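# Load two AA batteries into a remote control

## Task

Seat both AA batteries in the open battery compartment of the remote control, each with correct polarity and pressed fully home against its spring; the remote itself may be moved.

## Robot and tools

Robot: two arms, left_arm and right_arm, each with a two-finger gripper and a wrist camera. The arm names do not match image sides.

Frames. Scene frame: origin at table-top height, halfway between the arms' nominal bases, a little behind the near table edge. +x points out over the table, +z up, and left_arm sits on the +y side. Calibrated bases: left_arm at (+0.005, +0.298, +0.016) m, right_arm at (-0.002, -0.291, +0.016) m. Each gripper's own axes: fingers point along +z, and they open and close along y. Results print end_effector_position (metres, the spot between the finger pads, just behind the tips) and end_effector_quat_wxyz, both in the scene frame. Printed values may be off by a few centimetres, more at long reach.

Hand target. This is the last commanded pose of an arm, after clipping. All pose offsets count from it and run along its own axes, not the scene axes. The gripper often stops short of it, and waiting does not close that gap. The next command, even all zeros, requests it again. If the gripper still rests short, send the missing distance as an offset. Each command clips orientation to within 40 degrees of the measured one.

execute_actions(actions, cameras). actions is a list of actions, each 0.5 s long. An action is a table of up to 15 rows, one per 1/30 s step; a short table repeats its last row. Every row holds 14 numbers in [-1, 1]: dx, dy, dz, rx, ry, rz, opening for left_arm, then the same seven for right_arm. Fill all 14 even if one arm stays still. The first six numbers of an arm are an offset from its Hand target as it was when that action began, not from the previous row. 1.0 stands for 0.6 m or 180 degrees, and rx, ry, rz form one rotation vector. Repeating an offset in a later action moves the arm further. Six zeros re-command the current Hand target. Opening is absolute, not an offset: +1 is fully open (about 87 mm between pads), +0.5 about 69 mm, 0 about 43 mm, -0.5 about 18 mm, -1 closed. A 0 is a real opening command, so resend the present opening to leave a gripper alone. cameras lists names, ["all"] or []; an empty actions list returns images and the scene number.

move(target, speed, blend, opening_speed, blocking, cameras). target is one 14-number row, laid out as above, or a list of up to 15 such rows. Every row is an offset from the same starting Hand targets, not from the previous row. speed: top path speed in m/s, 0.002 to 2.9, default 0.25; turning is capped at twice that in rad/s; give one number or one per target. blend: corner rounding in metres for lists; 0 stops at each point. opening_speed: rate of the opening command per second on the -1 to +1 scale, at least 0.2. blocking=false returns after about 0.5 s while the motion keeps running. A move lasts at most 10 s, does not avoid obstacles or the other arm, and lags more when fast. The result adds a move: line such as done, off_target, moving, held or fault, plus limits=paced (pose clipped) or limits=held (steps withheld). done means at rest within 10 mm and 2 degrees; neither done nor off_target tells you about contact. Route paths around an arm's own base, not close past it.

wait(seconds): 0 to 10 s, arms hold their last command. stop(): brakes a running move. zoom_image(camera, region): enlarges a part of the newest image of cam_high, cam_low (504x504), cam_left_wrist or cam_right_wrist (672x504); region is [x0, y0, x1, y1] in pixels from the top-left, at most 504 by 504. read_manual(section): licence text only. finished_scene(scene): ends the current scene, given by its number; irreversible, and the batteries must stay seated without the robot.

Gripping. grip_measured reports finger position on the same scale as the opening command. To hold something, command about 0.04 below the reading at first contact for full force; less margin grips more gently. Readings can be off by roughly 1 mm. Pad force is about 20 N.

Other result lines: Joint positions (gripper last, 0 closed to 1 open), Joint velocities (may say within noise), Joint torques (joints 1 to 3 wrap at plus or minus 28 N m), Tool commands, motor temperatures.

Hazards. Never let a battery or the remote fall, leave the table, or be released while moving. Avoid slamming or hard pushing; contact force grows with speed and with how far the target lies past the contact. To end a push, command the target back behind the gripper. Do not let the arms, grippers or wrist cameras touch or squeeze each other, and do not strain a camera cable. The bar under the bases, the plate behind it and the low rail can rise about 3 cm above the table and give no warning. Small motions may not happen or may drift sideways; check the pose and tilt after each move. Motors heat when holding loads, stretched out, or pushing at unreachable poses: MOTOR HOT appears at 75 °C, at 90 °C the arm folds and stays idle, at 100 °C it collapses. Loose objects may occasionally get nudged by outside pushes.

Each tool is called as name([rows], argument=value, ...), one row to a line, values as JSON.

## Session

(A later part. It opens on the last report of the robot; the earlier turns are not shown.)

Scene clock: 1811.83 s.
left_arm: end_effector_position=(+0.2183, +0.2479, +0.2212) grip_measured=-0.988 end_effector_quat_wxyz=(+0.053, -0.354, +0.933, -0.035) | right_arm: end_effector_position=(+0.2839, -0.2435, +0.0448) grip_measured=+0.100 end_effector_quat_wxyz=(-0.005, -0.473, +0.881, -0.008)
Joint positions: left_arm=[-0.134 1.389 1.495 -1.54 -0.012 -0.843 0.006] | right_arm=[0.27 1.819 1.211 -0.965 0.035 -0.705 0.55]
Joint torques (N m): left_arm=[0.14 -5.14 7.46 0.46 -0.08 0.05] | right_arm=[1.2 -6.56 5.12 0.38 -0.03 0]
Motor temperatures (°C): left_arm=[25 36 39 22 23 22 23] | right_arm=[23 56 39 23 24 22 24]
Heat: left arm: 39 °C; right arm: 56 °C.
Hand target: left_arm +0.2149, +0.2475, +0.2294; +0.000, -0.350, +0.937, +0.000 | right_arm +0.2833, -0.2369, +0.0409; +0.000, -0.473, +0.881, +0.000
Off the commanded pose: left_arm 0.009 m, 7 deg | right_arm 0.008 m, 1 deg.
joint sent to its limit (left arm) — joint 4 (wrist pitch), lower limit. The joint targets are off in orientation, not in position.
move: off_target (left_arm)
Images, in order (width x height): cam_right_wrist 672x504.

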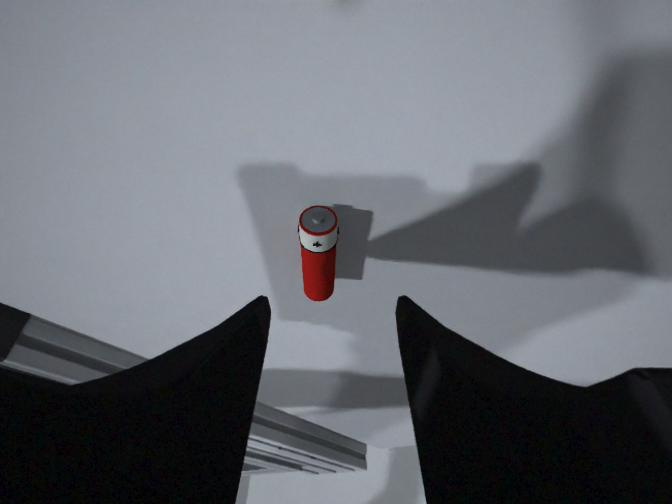

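move([
  [0,0,0,0,0,0,-1,0.008,0.0085,0.048,0,0,0,0.1],
  [0,0,0,0,0,0,-1,0.008,0.0085,0.048,0,0,0,-0.72],
  [0,0,0,0,0,0,-1,0.008,0.0085,-0.09,0,0,0,-0.72],
], speed=0.08, opening_speed=0.7, cameras=["cam_right_wrist"])

Scene clock: 1822.10 s.
left_arm: end_effector_position=(+0.2183, +0.2479, +0.2212) grip_measured=-0.988 end_effector_quat_wxyz=(+0.053, -0.354, +0.933, -0.035) | right_arm: end_effector_position=(+0.2713, -0.2456, +0.0806) grip_measured=-0.581 end_effector_quat_wxyz=(-0.024, -0.474, +0.880, -0.004)
Joint positions: left_arm=[-0.134 1.389 1.495 -1.54 -0.012 -0.843 0.006] | right_arm=[0.276 1.769 1.291 -1.135 0.035 -0.701 0.209]
Joint torques (N m): left_arm=[0.13 -5.16 7.47 0.45 -0.08 0.04] | right_arm=[1.01 -8.96 9.02 0.09 -0.04 0.02]
Heat: left arm: 39 °C; right arm: 54 °C.
Hand target: left_arm +0.2149, +0.2475, +0.2294; +0.000, -0.350, +0.937, +0.000 | right_arm +0.2764, -0.2382, +0.0950; +0.000, -0.473, +0.881, +0.000
Off the commanded pose: left_arm 0.009 m, 7 deg | right_arm 0.017 m, 3 deg.
joint sent to its limit (left arm) — joint 4 (wrist pitch), lower limit. The joint targets are off in orientation, not in position.
move: off_target (left_arm, right_arm)
Images, in order (width x height): cam_right_wrist 672x504.

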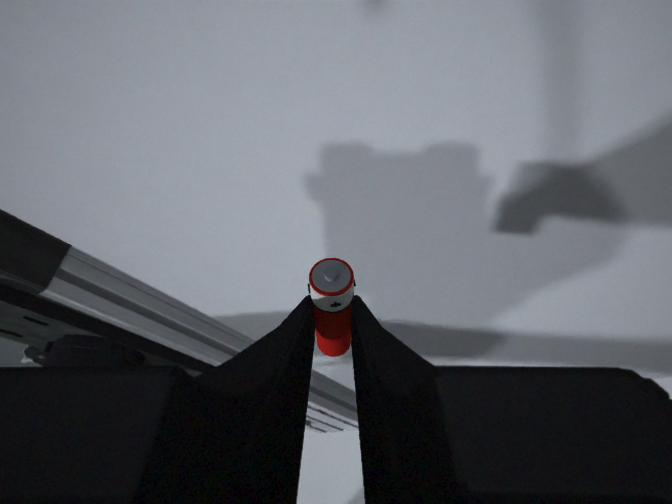

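move(target=[0,0,0,0,0,0,-1,-0.319,0.013,-0.06,0,0,0.623,-0.72], speed=0.2, cameras=["all"])

zoom_image(camera="cam_right_wrist", region=[200, 60, 500, 360])

Scene clock: 1849.03 s.
left_arm: end_effector_position=(+0.2183, +0.2479, +0.2212) grip_measured=-0.988 end_effector_quat_wxyz=(+0.053, -0.354, +0.933, -0.035) | right_arm: end_effector_position=(+0.3749, -0.0816, +0.1258) grip_measured=-0.581 end_effector_quat_wxyz=(+0.004, +0.464, +0.886, -0.009)
Joint positions: left_arm=[-0.134 1.389 1.495 -1.54 -0.012 -0.843 0.006] | right_arm=[0.419 2.277 2.219 -1.522 0.034 1.395 0.209]
Joint torques (N m): left_arm=[0.14 -5.16 7.49 0.46 -0.08 0.04] | right_arm=[0.98 -9.51 9.32 0.08 0.08 0.05]
Heat: left arm: 39 °C; right arm: 54 °C.
Hand target: left_arm +0.2149, +0.2475, +0.2294; +0.000, -0.350, +0.937, +0.000 | right_arm +0.3756, -0.0743, +0.1310; +0.000, +0.467, +0.884, +0.000
Off the commanded pose: left_arm 0.009 m, 7 deg | right_arm 0.009 m, 1 deg.
joint sent to its limit (left arm) — joint 4 (wrist pitch), lower limit. The joint targets are off in orientation, not in position.
move: off_target (left_arm)

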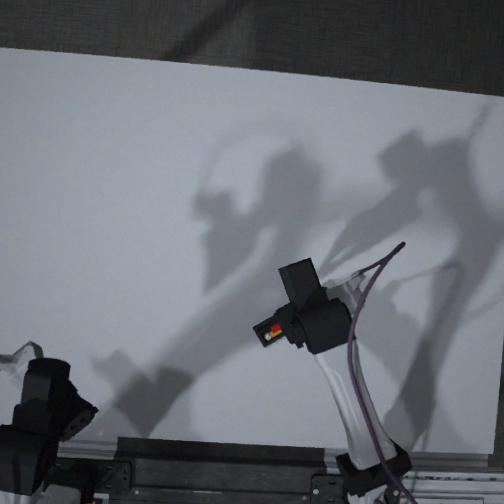

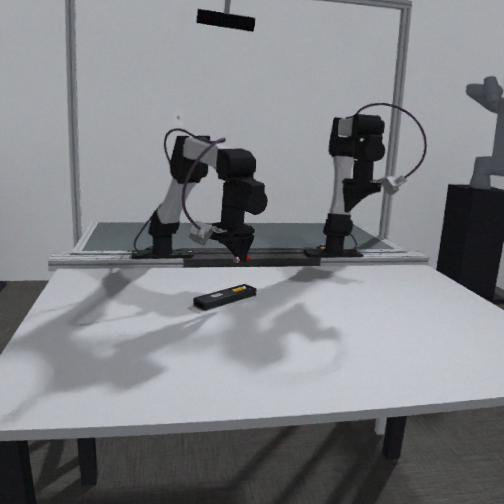

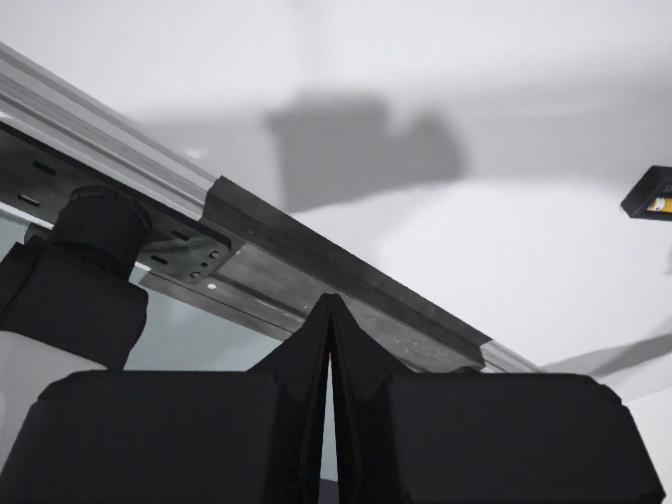

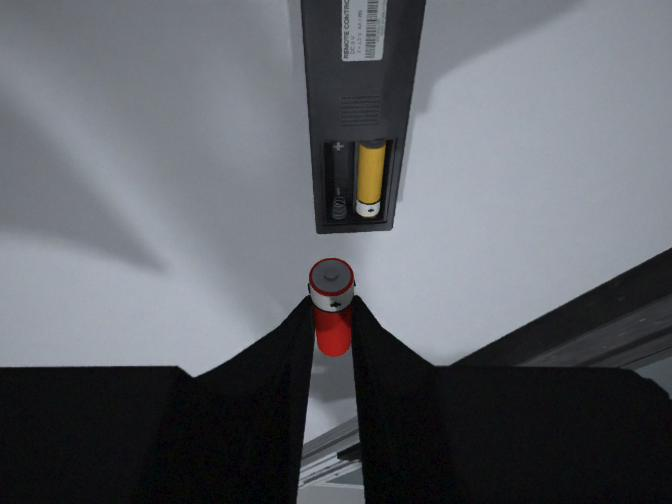

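Scaled by 1.680.

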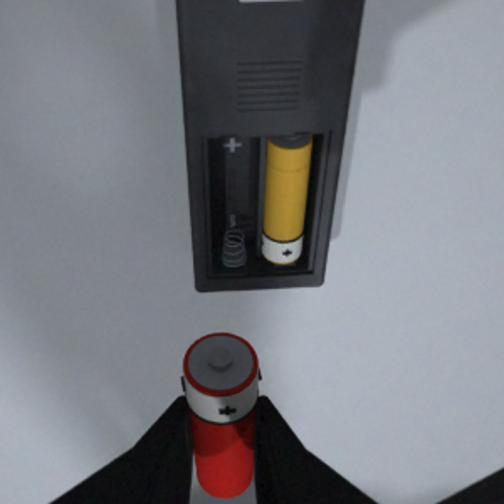

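move(target=[0.138,-0.367,0.182,0.194,0,0.039,-1,0,0,0,0,0,0,-0.72], speed=0.2, cameras=["all"])

Scene clock: 1886.03 s.
left_arm: end_effector_position=(+0.2942, +0.0327, +0.1220) grip_measured=-0.988 end_effector_quat_wxyz=(+0.105, -0.276, +0.915, -0.274) | right_arm: end_effector_position=(+0.3747, -0.0816, +0.1258) grip_measured=-0.581 end_effector_quat_wxyz=(+0.003, +0.464, +0.886, -0.009)
Joint positions: left_arm=[-0.592 1.597 1.11 -0.519 0.163 -1.205 0.006] | right_arm=[0.419 2.277 2.219 -1.523 0.034 1.395 0.209]
Joint torques (N m): left_arm=[-0.51 -5.53 6.42 1.54 -0.02 -0.16] | right_arm=[0.98 -9.51 9.35 0.08 0.09 0.06]
Heat: left arm: 39 °C; right arm: 53 °C.
Hand target: left_arm +0.2967, +0.0269, +0.1202; +0.105, -0.277, +0.913, -0.281 | right_arm +0.3756, -0.0743, +0.1310; +0.000, +0.467, +0.884, +0.000
Off the commanded pose: left_arm 0.006 m, 1 deg | right_arm 0.009 m, 1 deg.
move: done

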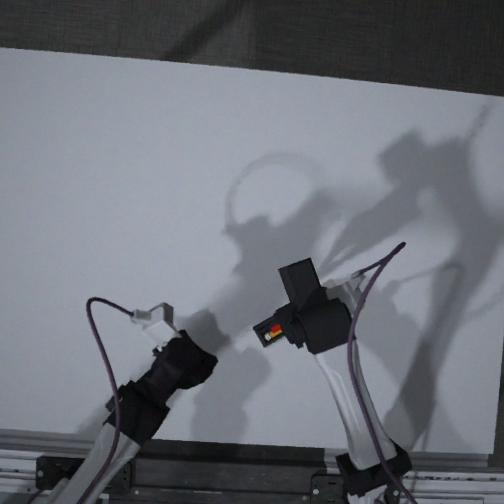

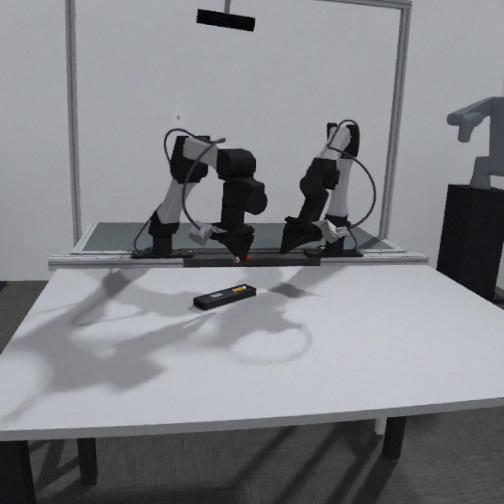

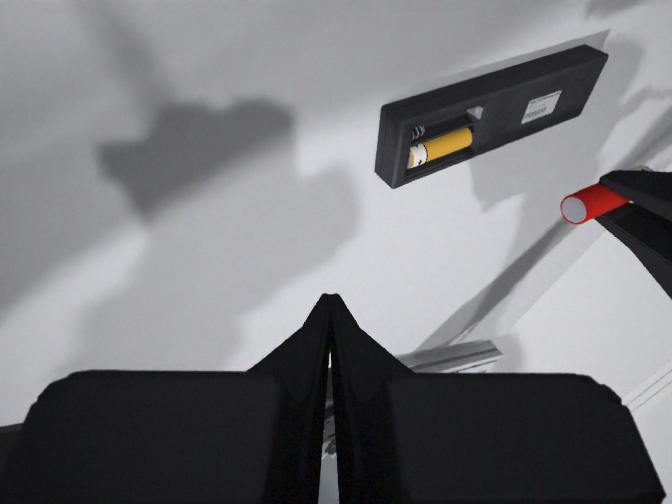

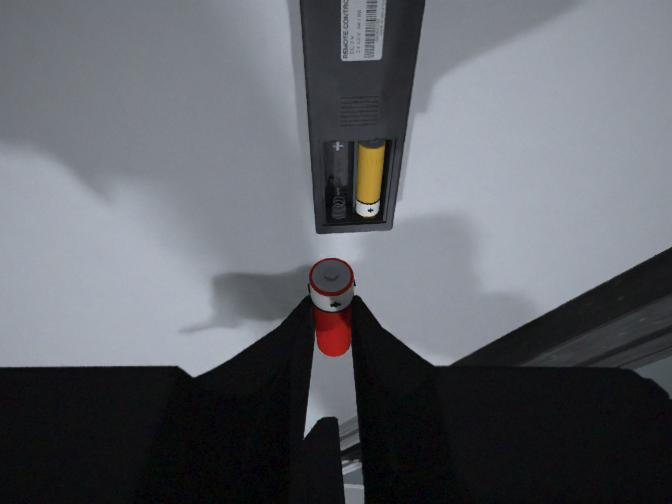

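move(target=[0.0175,-0.0725,0.107,0,0,0,-1,0,0,0,0,0,0,-0.72], speed=0.1, cameras=["cam_left_wrist","cam_low"])

zoom_image(camera="cam_low", region=[160, 220, 340, 320])

Scene clock: 1907.30 s.
left_arm: end_effector_position=(+0.3194, -0.0283, +0.0851) grip_measured=-0.988 end_effector_quat_wxyz=(+0.091, -0.276, +0.919, -0.266) | right_arm: end_effector_position=(+0.3747, -0.0816, +0.1258) grip_measured=-0.581 end_effector_quat_wxyz=(+0.003, +0.464, +0.886, -0.009)
Joint positions: left_arm=[-0.684 1.864 1.275 -0.434 0.127 -1.283 0.006] | right_arm=[0.419 2.277 2.219 -1.523 0.034 1.395 0.209]
Joint torques (N m): left_arm=[-0.57 -7.68 8.94 1.54 -0.22 -0.11] | right_arm=[0.98 -9.5 9.36 0.08 0.08 0.05]
Heat: left arm: 40 °C; right arm: 53 °C.
Hand target: left_arm +0.3297, -0.0382, +0.0921; +0.105, -0.277, +0.913, -0.281 | right_arm +0.3756, -0.0743, +0.1310; +0.000, +0.467, +0.884, +0.000
Off the commanded pose: left_arm 0.016 m, 2 deg | right_arm 0.009 m, 1 deg.
move: off_target (left_arm)
Images, in order (width x height): cam_low 504x504, cam_left_wrist 672x504.

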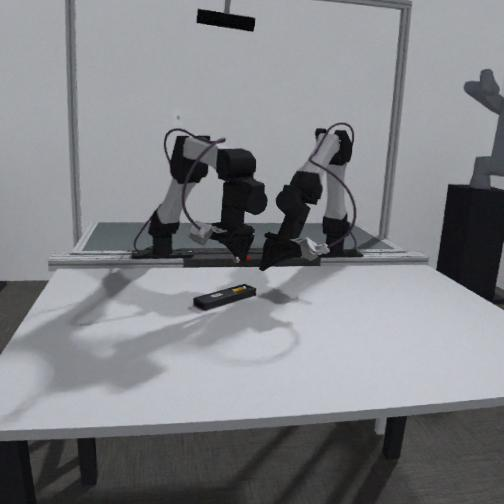

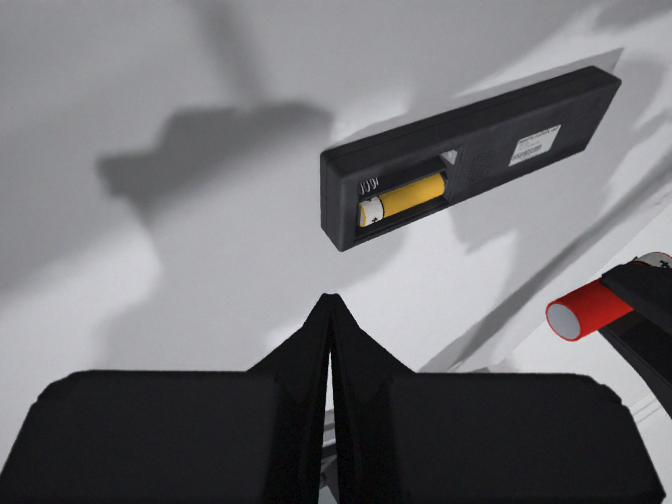

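Scaled by 2.800.

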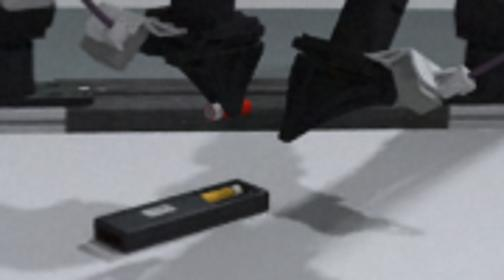

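move(target=[-0.008,0.0757,0.104,0,0,0,-1,0,0,0,0,0,0,-0.72], speed=0.1, cameras=["cam_left_wrist","cam_low"])

zoom_image(camera="cam_low", region=[160, 220, 340, 320])

Scene clock: 1933.73 s.
left_arm: end_effector_position=(+0.3344, -0.0337, +0.0247) grip_measured=-0.988 end_effector_quat_wxyz=(+0.103, -0.280, +0.911, -0.285) | right_arm: end_effector_position=(+0.3747, -0.0816, +0.1258) grip_measured=-0.581 end_effector_quat_wxyz=(+0.003, +0.464, +0.886, -0.009)
Joint positions: left_arm=[-0.667 1.994 1.163 -0.147 0.135 -1.284 0.006] | right_arm=[0.419 2.277 2.219 -1.523 0.034 1.395 0.209]
Joint torques (N m): left_arm=[0.16 -7.49 5.22 1.53 -0.15 0.07] | right_arm=[0.98 -9.5 9.35 0.08 0.08 0.06]
Heat: left arm: 40 °C; right arm: 53 °C.
Hand target: left_arm +0.3351, -0.0326, +0.0152; +0.105, -0.277, +0.913, -0.281 | right_arm +0.3756, -0.0743, +0.1310; +0.000, +0.467, +0.884, +0.000
Off the commanded pose: left_arm 0.010 m, 1 deg | right_arm 0.009 m, 1 deg.
move: done
Images, in order (width x height): cam_low 504x504, cam_left_wrist 672x504.

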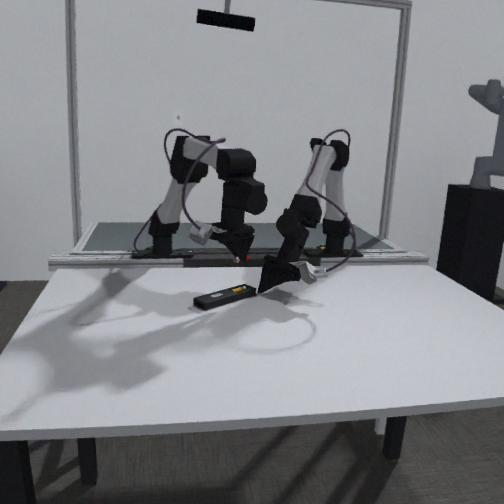

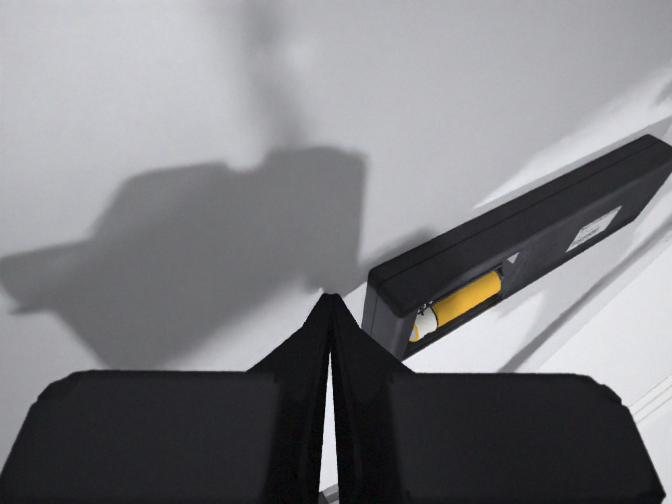

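Scaled by 2.800.

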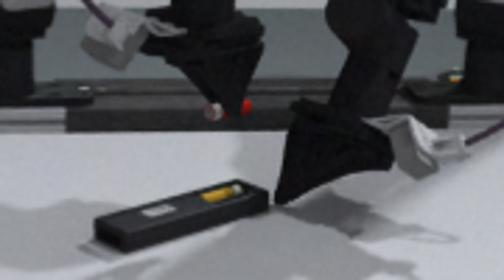

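move(target=[0.0135,-0.0128,0.008,0,0,0,-1,0,0,0,0,0,0,-0.72], speed=0.05, cameras=["cam_left_wrist"])

Scene clock: 1943.13 s.
left_arm: end_effector_position=(+0.3333, -0.0413, +0.0243) grip_measured=-0.988 end_effector_quat_wxyz=(+0.104, -0.275, +0.911, -0.290) | right_arm: end_effector_position=(+0.3747, -0.0816, +0.1258) grip_measured=-0.581 end_effector_quat_wxyz=(+0.003, +0.464, +0.886, -0.009)
Joint positions: left_arm=[-0.682 2.005 1.17 -0.132 0.133 -1.289 0.006] | right_arm=[0.419 2.277 2.219 -1.523 0.034 1.395 0.209]
Joint torques (N m): left_arm=[-0.92 -6.9 7.12 1.37 -0.32 -0.11] | right_arm=[0.98 -9.5 9.36 0.08 0.09 0.06]
Heat: left arm: 39 °C; right arm: 53 °C.
Hand target: left_arm +0.3335, -0.0446, +0.0153; +0.105, -0.277, +0.913, -0.281 | right_arm +0.3756, -0.0743, +0.1310; +0.000, +0.467, +0.884, +0.000
Off the commanded pose: left_arm 0.010 m, 1 deg | right_arm 0.009 m, 1 deg.
move: done
Images, in order (width x height): cam_left_wrist 672x504.

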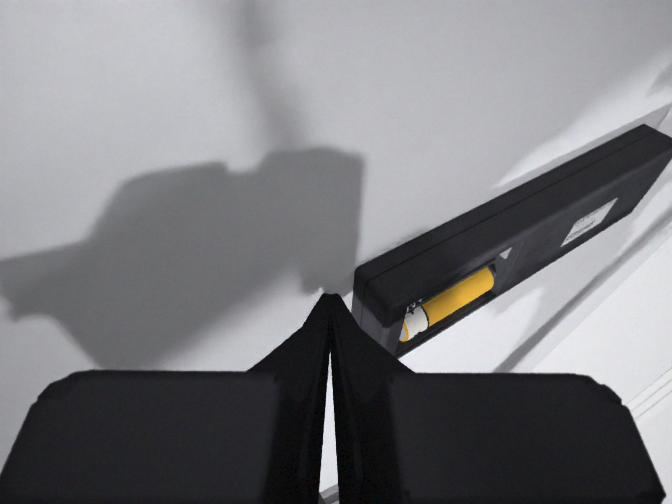

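move(target=[0,0,0,0,0,0,-1,0.012,-0.011,0.1,0,-0.115,0,-0.72], speed=0.1, cameras=["cam_right_wrist","cam_left_wrist"])

zoom_image(camera="cam_right_wrist", region=[230, 180, 450, 400])

Scene clock: 1953.67 s.
left_arm: end_effector_position=(+0.3333, -0.0413, +0.0243) grip_measured=-0.988 end_effector_quat_wxyz=(+0.104, -0.276, +0.910, -0.290) | right_arm: end_effector_position=(+0.3599, -0.0740, +0.0522) grip_measured=-0.581 end_effector_quat_wxyz=(+0.134, +0.452, +0.876, -0.106)
Joint positions: left_arm=[-0.682 2.005 1.17 -0.132 0.133 -1.29 0.006] | right_arm=[0.582 2.258 1.9 -1.276 0.355 1.557 0.209]
Joint torques (N m): left_arm=[-0.95 -6.94 7.15 1.36 -0.32 -0.11] | right_arm=[0.77 -14.17 5.18 0.31 0.64 0.07]
Heat: left arm: 40 °C; right arm: 54 °C.
Hand target: left_arm +0.3335, -0.0446, +0.0153; +0.105, -0.277, +0.913, -0.281 | right_arm +0.3662, -0.0720, +0.0710; +0.159, +0.460, +0.870, -0.084
Off the commanded pose: left_arm 0.010 m, 1 deg | right_arm 0.020 m, 4 deg.
move: off_target (right_arm)
Images, in order (width x height): cam_left_wrist 672x504, cam_right_wrist 672x504.

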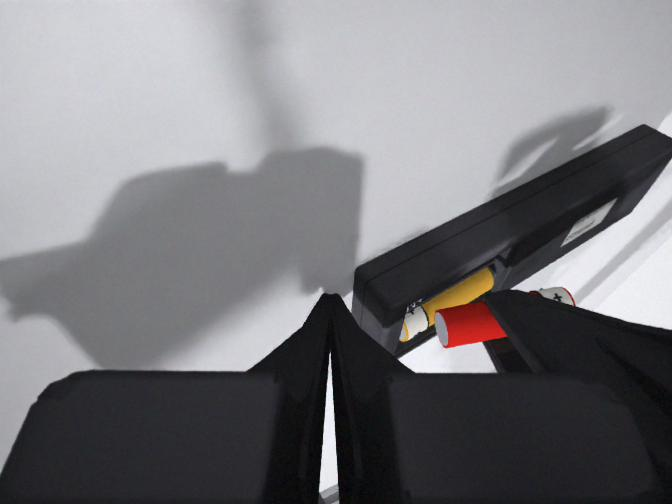

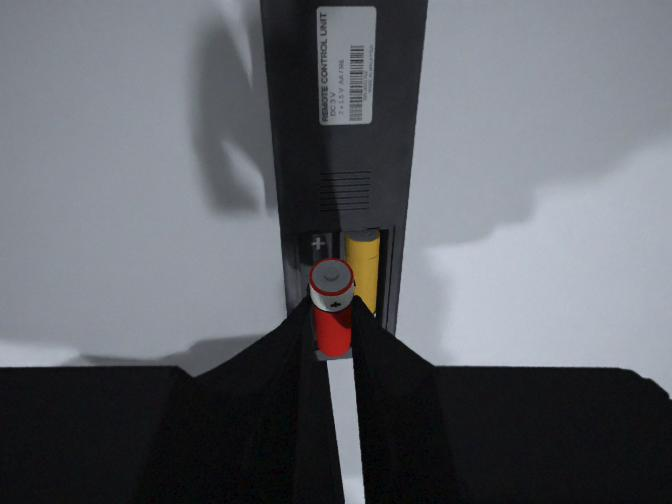

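Scaled by 2.291.

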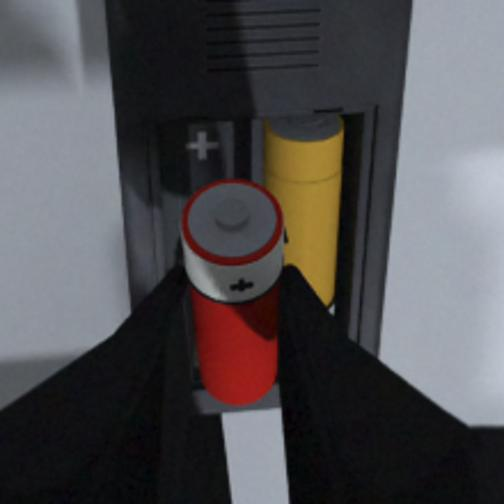

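move(target=[0,0,0,0,0,0,-1,0.004,0.006,0.022,0,0,0,-0.72], speed=0.05, cameras=["cam_right_wrist","cam_left_wrist"])

zoom_image(camera="cam_right_wrist", region=[230, 180, 450, 400])

zoom_image(camera="cam_left_wrist", region=[330, 230, 580, 380])

Scene clock: 1968.87 s.
left_arm: end_effector_position=(+0.3333, -0.0413, +0.0243) grip_measured=-0.988 end_effector_quat_wxyz=(+0.104, -0.276, +0.910, -0.290) | right_arm: end_effector_position=(+0.3644, -0.0712, +0.0475) grip_measured=-0.581 end_effector_quat_wxyz=(+0.140, +0.454, +0.875, -0.096)
Joint positions: left_arm=[-0.682 2.005 1.17 -0.132 0.133 -1.29 0.006] | right_arm=[0.582 2.258 1.882 -1.235 0.356 1.557 0.209]
Joint torques (N m): left_arm=[-0.96 -6.93 7.12 1.36 -0.32 -0.1] | right_arm=[0.25 -12.51 5.2 0.33 0.63 0]
Motor temperatures (°C): left_arm=[25 37 40 26 23 22 23] | right_arm=[23 63 40 22 24 22 25]
Heat: left arm: 40 °C; right arm: 63 °C.
Hand target: left_arm +0.3335, -0.0446, +0.0153; +0.105, -0.277, +0.913, -0.281 | right_arm +0.3705, -0.0721, +0.0578; +0.159, +0.459, +0.870, -0.084
Off the commanded pose: left_arm 0.010 m, 1 deg | right_arm 0.012 m, 3 deg.
move: off_target (right_arm)
Images, in order (width x height): cam_left_wrist 672x504, cam_right_wrist 672x504.

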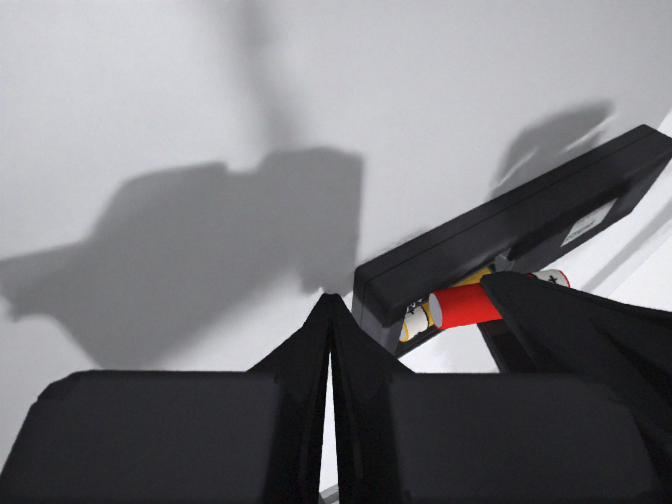

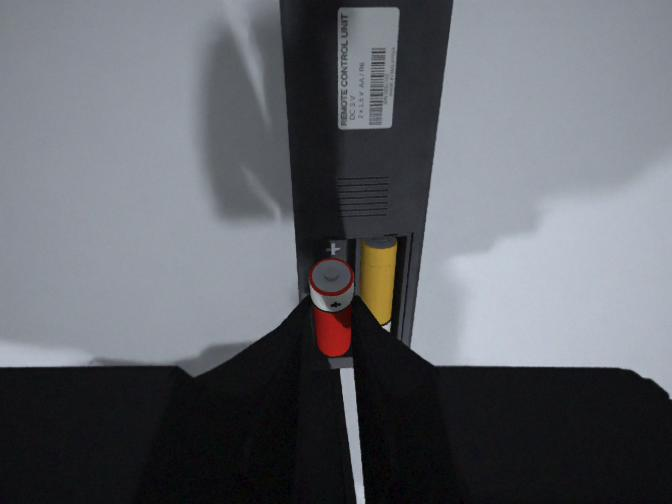

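Scaled by 2.291.

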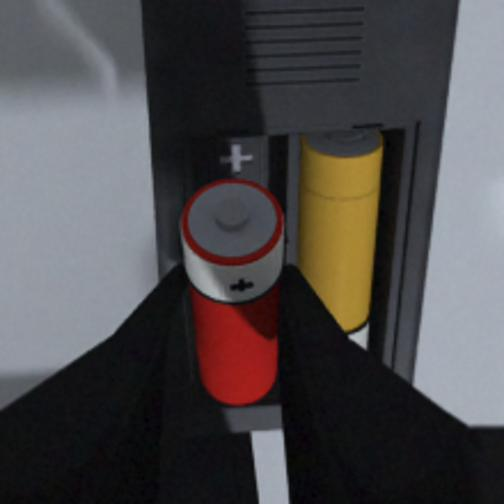

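Scaled by 2.016.

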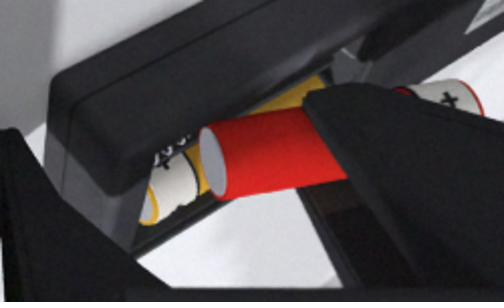

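move([
  [0,0,0,0,0,0,-1,-0.009,0,0.0,0,0,0,-0.72],
  [0,0,0,0,0,0,-1,-0.002,0,0.024,0,0,0,-0.72],
], speed=0.04, cameras=["cam_right_wrist","cam_left_wrist"])

zoom_image(camera="cam_right_wrist", region=[230, 180, 450, 400])

zoom_image(camera="cam_left_wrist", region=[330, 230, 580, 380])

Scene clock: 1986.37 s.
left_arm: end_effector_position=(+0.3333, -0.0413, +0.0243) grip_measured=-0.988 end_effector_quat_wxyz=(+0.104, -0.276, +0.910, -0.290) | right_arm: end_effector_position=(+0.3661, -0.0749, +0.0429) grip_measured=-0.581 end_effector_quat_wxyz=(+0.141, +0.456, +0.873, -0.094)
Joint positions: left_arm=[-0.682 2.005 1.17 -0.132 0.133 -1.29 0.006] | right_arm=[0.574 2.251 1.853 -1.205 0.358 1.552 0.209]
Joint torques (N m): left_arm=[-0.98 -6.94 7.13 1.37 -0.32 -0.1] | right_arm=[-0.31 -11.38 4.16 0.56 0.62 -0.12]
Motor temperatures (°C): left_arm=[25 37 41 26 23 22 23] | right_arm=[23 65 39 23 24 22 25]
Heat: left arm: 41 °C; right arm: 65 °C.
Hand target: left_arm +0.3335, -0.0446, +0.0153; +0.105, -0.277, +0.913, -0.281 | right_arm +0.3741, -0.0772, +0.0449; +0.159, +0.459, +0.870, -0.084
Off the commanded pose: left_arm 0.010 m, 1 deg | right_arm 0.008 m, 2 deg.
move: done
Images, in order (width x height): cam_left_wrist 672x504, cam_right_wrist 672x504.

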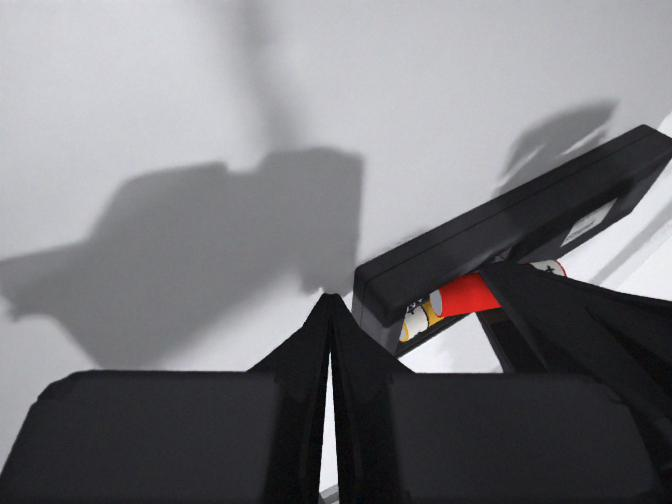

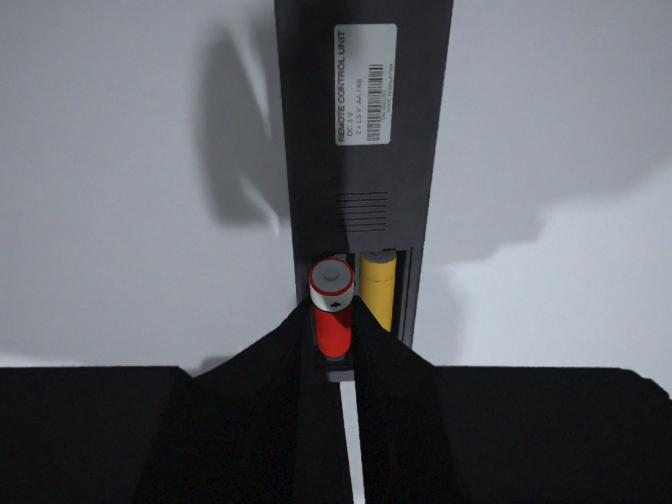

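Scaled by 2.291.

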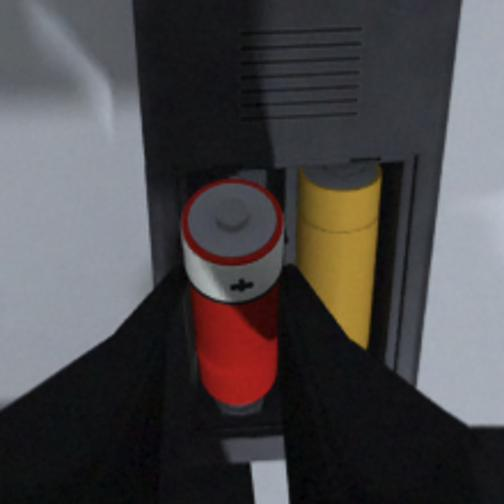

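Scaled by 2.016.

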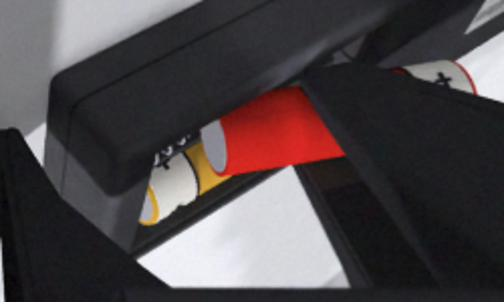

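move([
  [0,0,0,0,0,0,-1,0.004,0,0.025,0,0,0,-0.72],
], speed=0.04, cameras=["cam_right_wrist","cam_left_wrist"])

zoom_image(camera="cam_right_wrist", region=[230, 180, 450, 400])

zoom_image(camera="cam_left_wrist", region=[330, 230, 580, 380])

Scene clock: 1994.67 s.
left_arm: end_effector_position=(+0.3333, -0.0413, +0.0243) grip_measured=-0.988 end_effector_quat_wxyz=(+0.104, -0.276, +0.910, -0.290) | right_arm: end_effector_position=(+0.3671, -0.0767, +0.0421) grip_measured=-0.581 end_effector_quat_wxyz=(+0.146, +0.455, +0.874, -0.088)
Joint positions: left_arm=[-0.682 2.005 1.17 -0.132 0.133 -1.29 0.006] | right_arm=[0.569 2.232 1.82 -1.171 0.359 1.541 0.209]
Joint torques (N m): left_arm=[-0.96 -6.94 7.08 1.36 -0.32 -0.1] | right_arm=[-0.65 -9.05 3.28 0.8 0.6 -0.12]
Motor temperatures (°C): left_arm=[25 37 41 26 23 22 23] | right_arm=[23 64 38 23 24 22 25]
Heat: left arm: 41 °C; right arm: 64 °C.
Hand target: left_arm +0.3335, -0.0446, +0.0153; +0.105, -0.277, +0.913, -0.281 | right_arm +0.3758, -0.0797, +0.0300; +0.159, +0.459, +0.870, -0.084
Off the commanded pose: left_arm 0.010 m, 1 deg | right_arm 0.015 m, 2 deg.
move: off_target (right_arm)
Images, in order (width x height): cam_left_wrist 672x504, cam_right_wrist 672x504.

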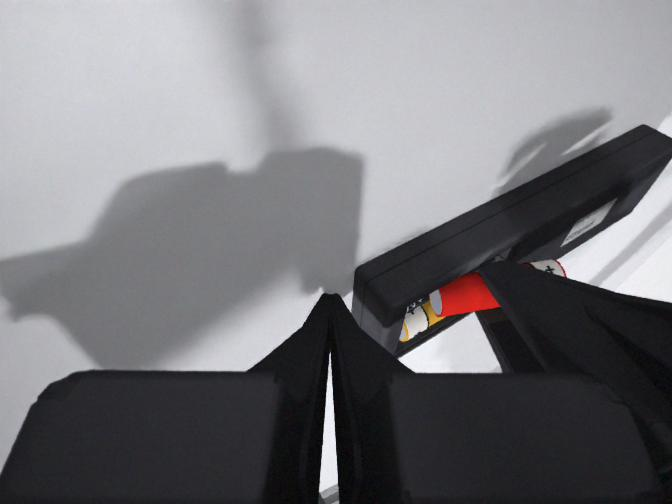

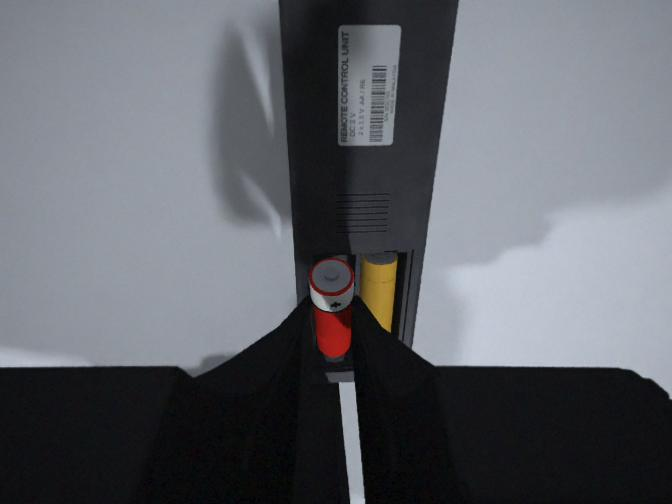

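Scaled by 2.291.

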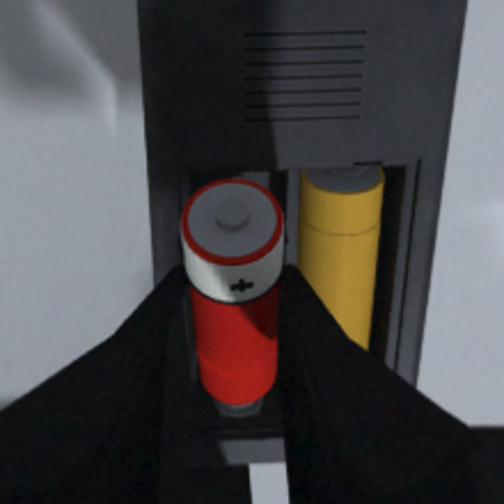

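Scaled by 2.016.

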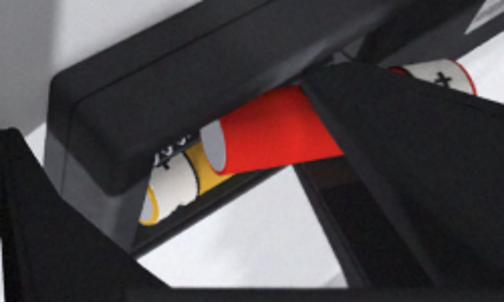

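move([
  [0,0,0,0,0,0,-1,0.04,0.004,-0.018,0,0,0,-0.75],
  [0,0,0,0,0,0,-1,0.075,0.004,-0.028,0,0,0,-0.78],
], speed=0.03, cameras=["cam_right_wrist","cam_left_wrist"])

zoom_image(camera="cam_right_wrist", region=[230, 180, 450, 400])

zoom_image(camera="cam_left_wrist", region=[330, 230, 580, 380])

Scene clock: 2005.77 s.
left_arm: end_effector_position=(+0.3333, -0.0413, +0.0243) grip_measured=-0.988 end_effector_quat_wxyz=(+0.104, -0.276, +0.910, -0.290) | right_arm: end_effector_position=(+0.3657, -0.0751, +0.0423) grip_measured=-0.581 end_effector_quat_wxyz=(+0.148, +0.453, +0.875, -0.089)
Joint positions: left_arm=[-0.682 2.005 1.17 -0.132 0.133 -1.29 0.006] | right_arm=[0.576 2.232 1.819 -1.173 0.363 1.543 0.209]
Joint torques (N m): left_arm=[-0.95 -6.94 7.13 1.36 -0.31 -0.1] | right_arm=[0.23 -9.87 6.17 0.22 0.4 -0.09]
Motor temperatures (°C): left_arm=[25 37 41 26 23 22 23] | right_arm=[23 59 38 23 24 22 26]
Heat: left arm: 41 °C; right arm: 59 °C.
Hand target: left_arm +0.3335, -0.0446, +0.0153; +0.105, -0.277, +0.913, -0.281 | right_arm +0.3660, -0.0748, +0.0421; +0.148, +0.453, +0.875, -0.088 (not the last commanded pose)
Tool commands: left_gripper/opening=-1.0 right_gripper/opening=-0.75
Off the commanded pose: left_arm 0.010 m, 1 deg | right_arm 0.041 m, 2 deg.
move: held (right_arm; a check stopped the path); path passed 0 of 2 targets; target 2's new opening was not sent; limits=held
pose unreachable (right arm): on one or more control steps of this call, first in action 0 (counted from 0), this arm could not follow its commanded pose, so it was not sent that pose on those steps. It may still have moved: this result reports where it is.
cause: moving toward the commanded pose would bring a part of the arm too close to another arm (this arm's wrist (the part past joint 4) and the left arm's wrist (the part past joint 4), along the way the arms are being sent, or toward where that arm still pushes).
Images, in order (width x height): cam_left_wrist 672x504, cam_right_wrist 672x504.

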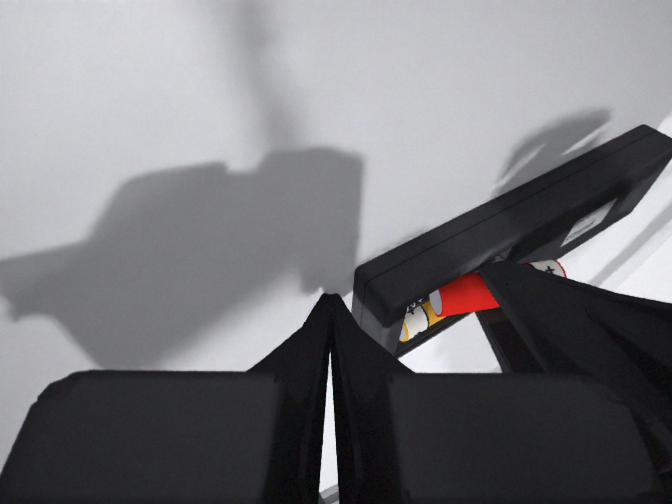

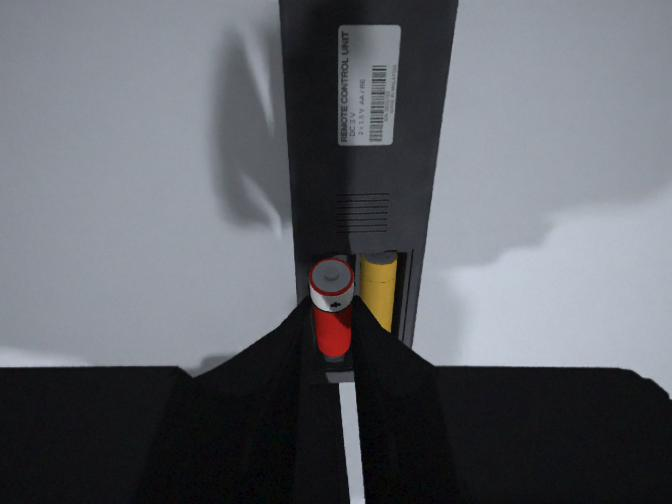

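Scaled by 2.291.

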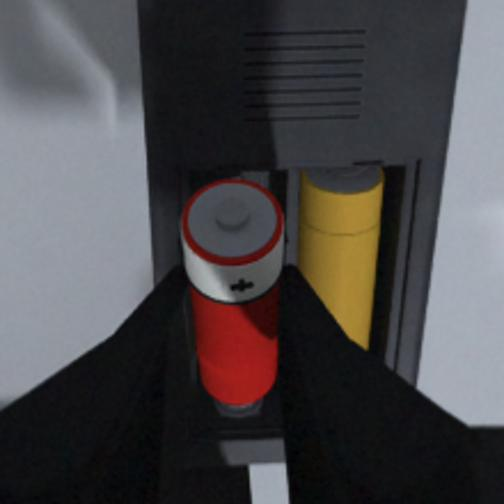

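Scaled by 2.016.

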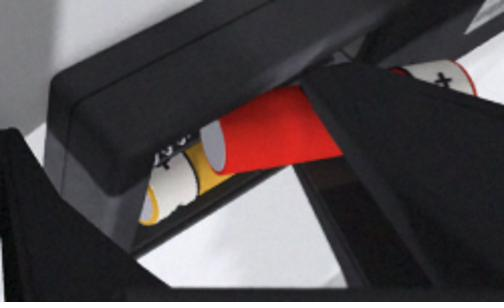

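move([
  [0,0.0,0,0.1,0,0,-1,0,0,0,0,0,0,-0.75],
], speed=0.1, cameras=["cam_left_wrist","cam_low"])

move([
  [0,0,0,0,0,0,-1,0.04,0.001,-0.016,0,0,0,-0.75],
], speed=0.03, cameras=["cam_right_wrist","cam_left_wrist"])

zoom_image(camera="cam_right_wrist", region=[230, 180, 450, 400])

Scene clock: 2020.70 s.
left_arm: end_effector_position=(+0.3345, -0.0465, +0.0251) grip_measured=-0.988 end_effector_quat_wxyz=(+0.151, -0.253, +0.856, -0.425) | right_arm: end_effector_position=(+0.3657, -0.0751, +0.0423) grip_measured=-0.581 end_effector_quat_wxyz=(+0.148, +0.453, +0.875, -0.089)
Joint positions: left_arm=[-0.657 1.998 0.884 0.449 0.223 -1.314 0.006] | right_arm=[0.576 2.232 1.819 -1.173 0.363 1.543 0.209]
Joint torques (N m): left_arm=[0.36 -6.56 4.51 1.87 -0.06 -0.07] | right_arm=[0.23 -9.87 6.17 0.22 0.41 -0.09]
Motor temperatures (°C): left_arm=[25 38 41 26 23 22 23] | right_arm=[23 57 38 23 24 22 26]
Heat: left arm: 41 °C; right arm: 57 °C.
Hand target: left_arm +0.3335, -0.0446, +0.0152; +0.147, -0.257, +0.858, -0.420 | right_arm +0.3660, -0.0748, +0.0421; +0.148, +0.453, +0.875, -0.088
Off the commanded pose: left_arm 0.010 m, 1 deg | right_arm 0.001 m, 0 deg.
move: done
Images, in order (width x height): cam_low 504x504, cam_left_wrist 672x504.

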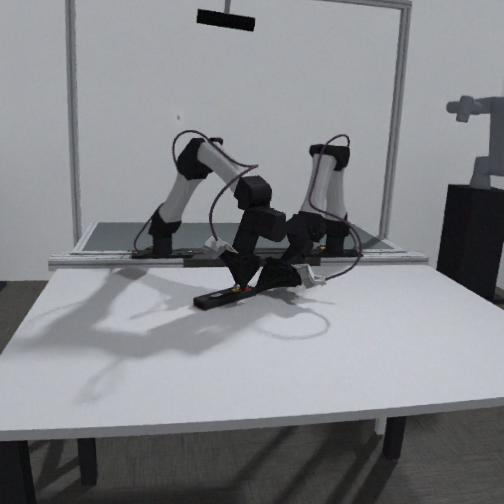

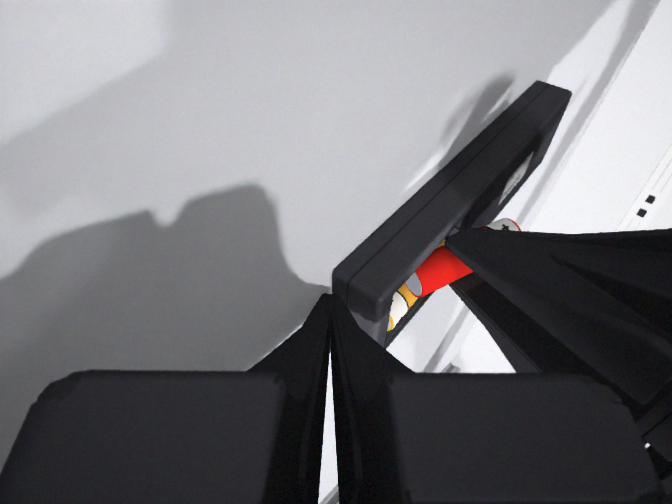

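Scene clock: 2022.00 s.
left_arm: end_effector_position=(+0.3345, -0.0469, +0.0251) grip_measured=-0.988 end_effector_quat_wxyz=(+0.150, -0.252, +0.856, -0.427) | right_arm: end_effector_position=(+0.3598, -0.0674, +0.0433) grip_measured=-0.581 end_effector_quat_wxyz=(+0.162, +0.456, +0.870, -0.095)
Joint positions: left_arm=[-0.656 2.001 0.884 0.454 0.228 -1.314 0.006] | right_arm=[0.611 2.232 1.819 -1.187 0.393 1.592 0.209]
Joint torques (N m): left_arm=[0.27 -6.87 4.45 1.83 -0.11 -0.08] | right_arm=[2.59 -9.21 7.62 0.06 0.11 0.11]
Motor temperatures (°C): left_arm=[25 38 41 27 23 22 23] | right_arm=[23 57 38 23 24 22 26]
Heat: left arm: 41 °C; right arm: 57 °C.
Hand target: left_arm +0.3335, -0.0446, +0.0152; +0.147, -0.257, +0.858, -0.420 | right_arm +0.3516, -0.0532, +0.0430; +0.147, +0.452, +0.875, -0.088
Off the commanded pose: left_arm 0.010 m, 1 deg | right_arm 0.016 m, 2 deg.
move: off_target (right_arm)
Images, in order (width x height): cam_left_wrist 672x504, cam_right_wrist 672x504.

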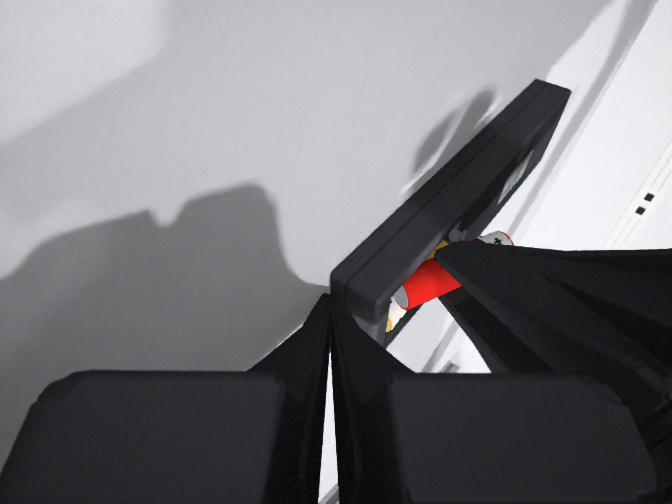

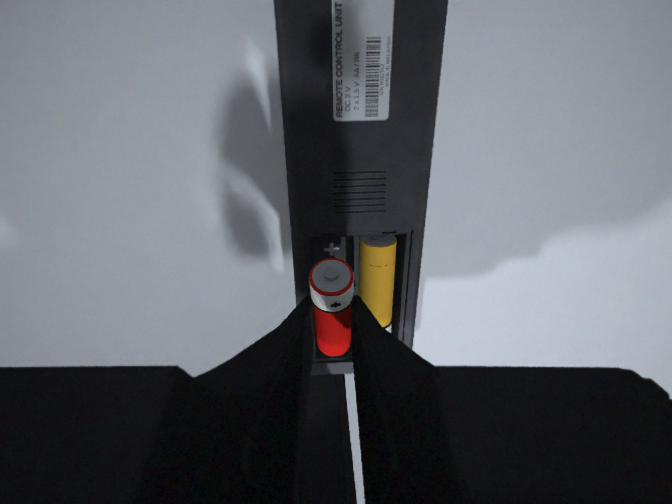

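Scaled by 2.291.

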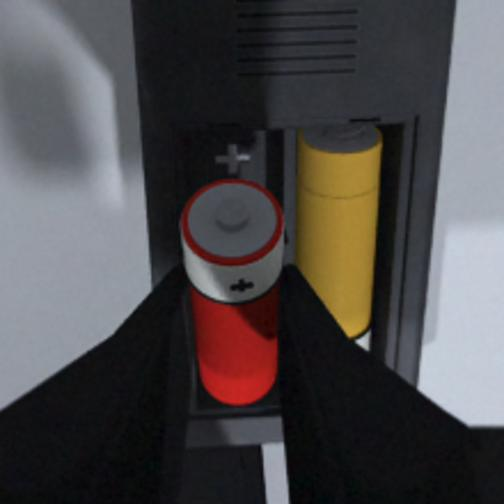

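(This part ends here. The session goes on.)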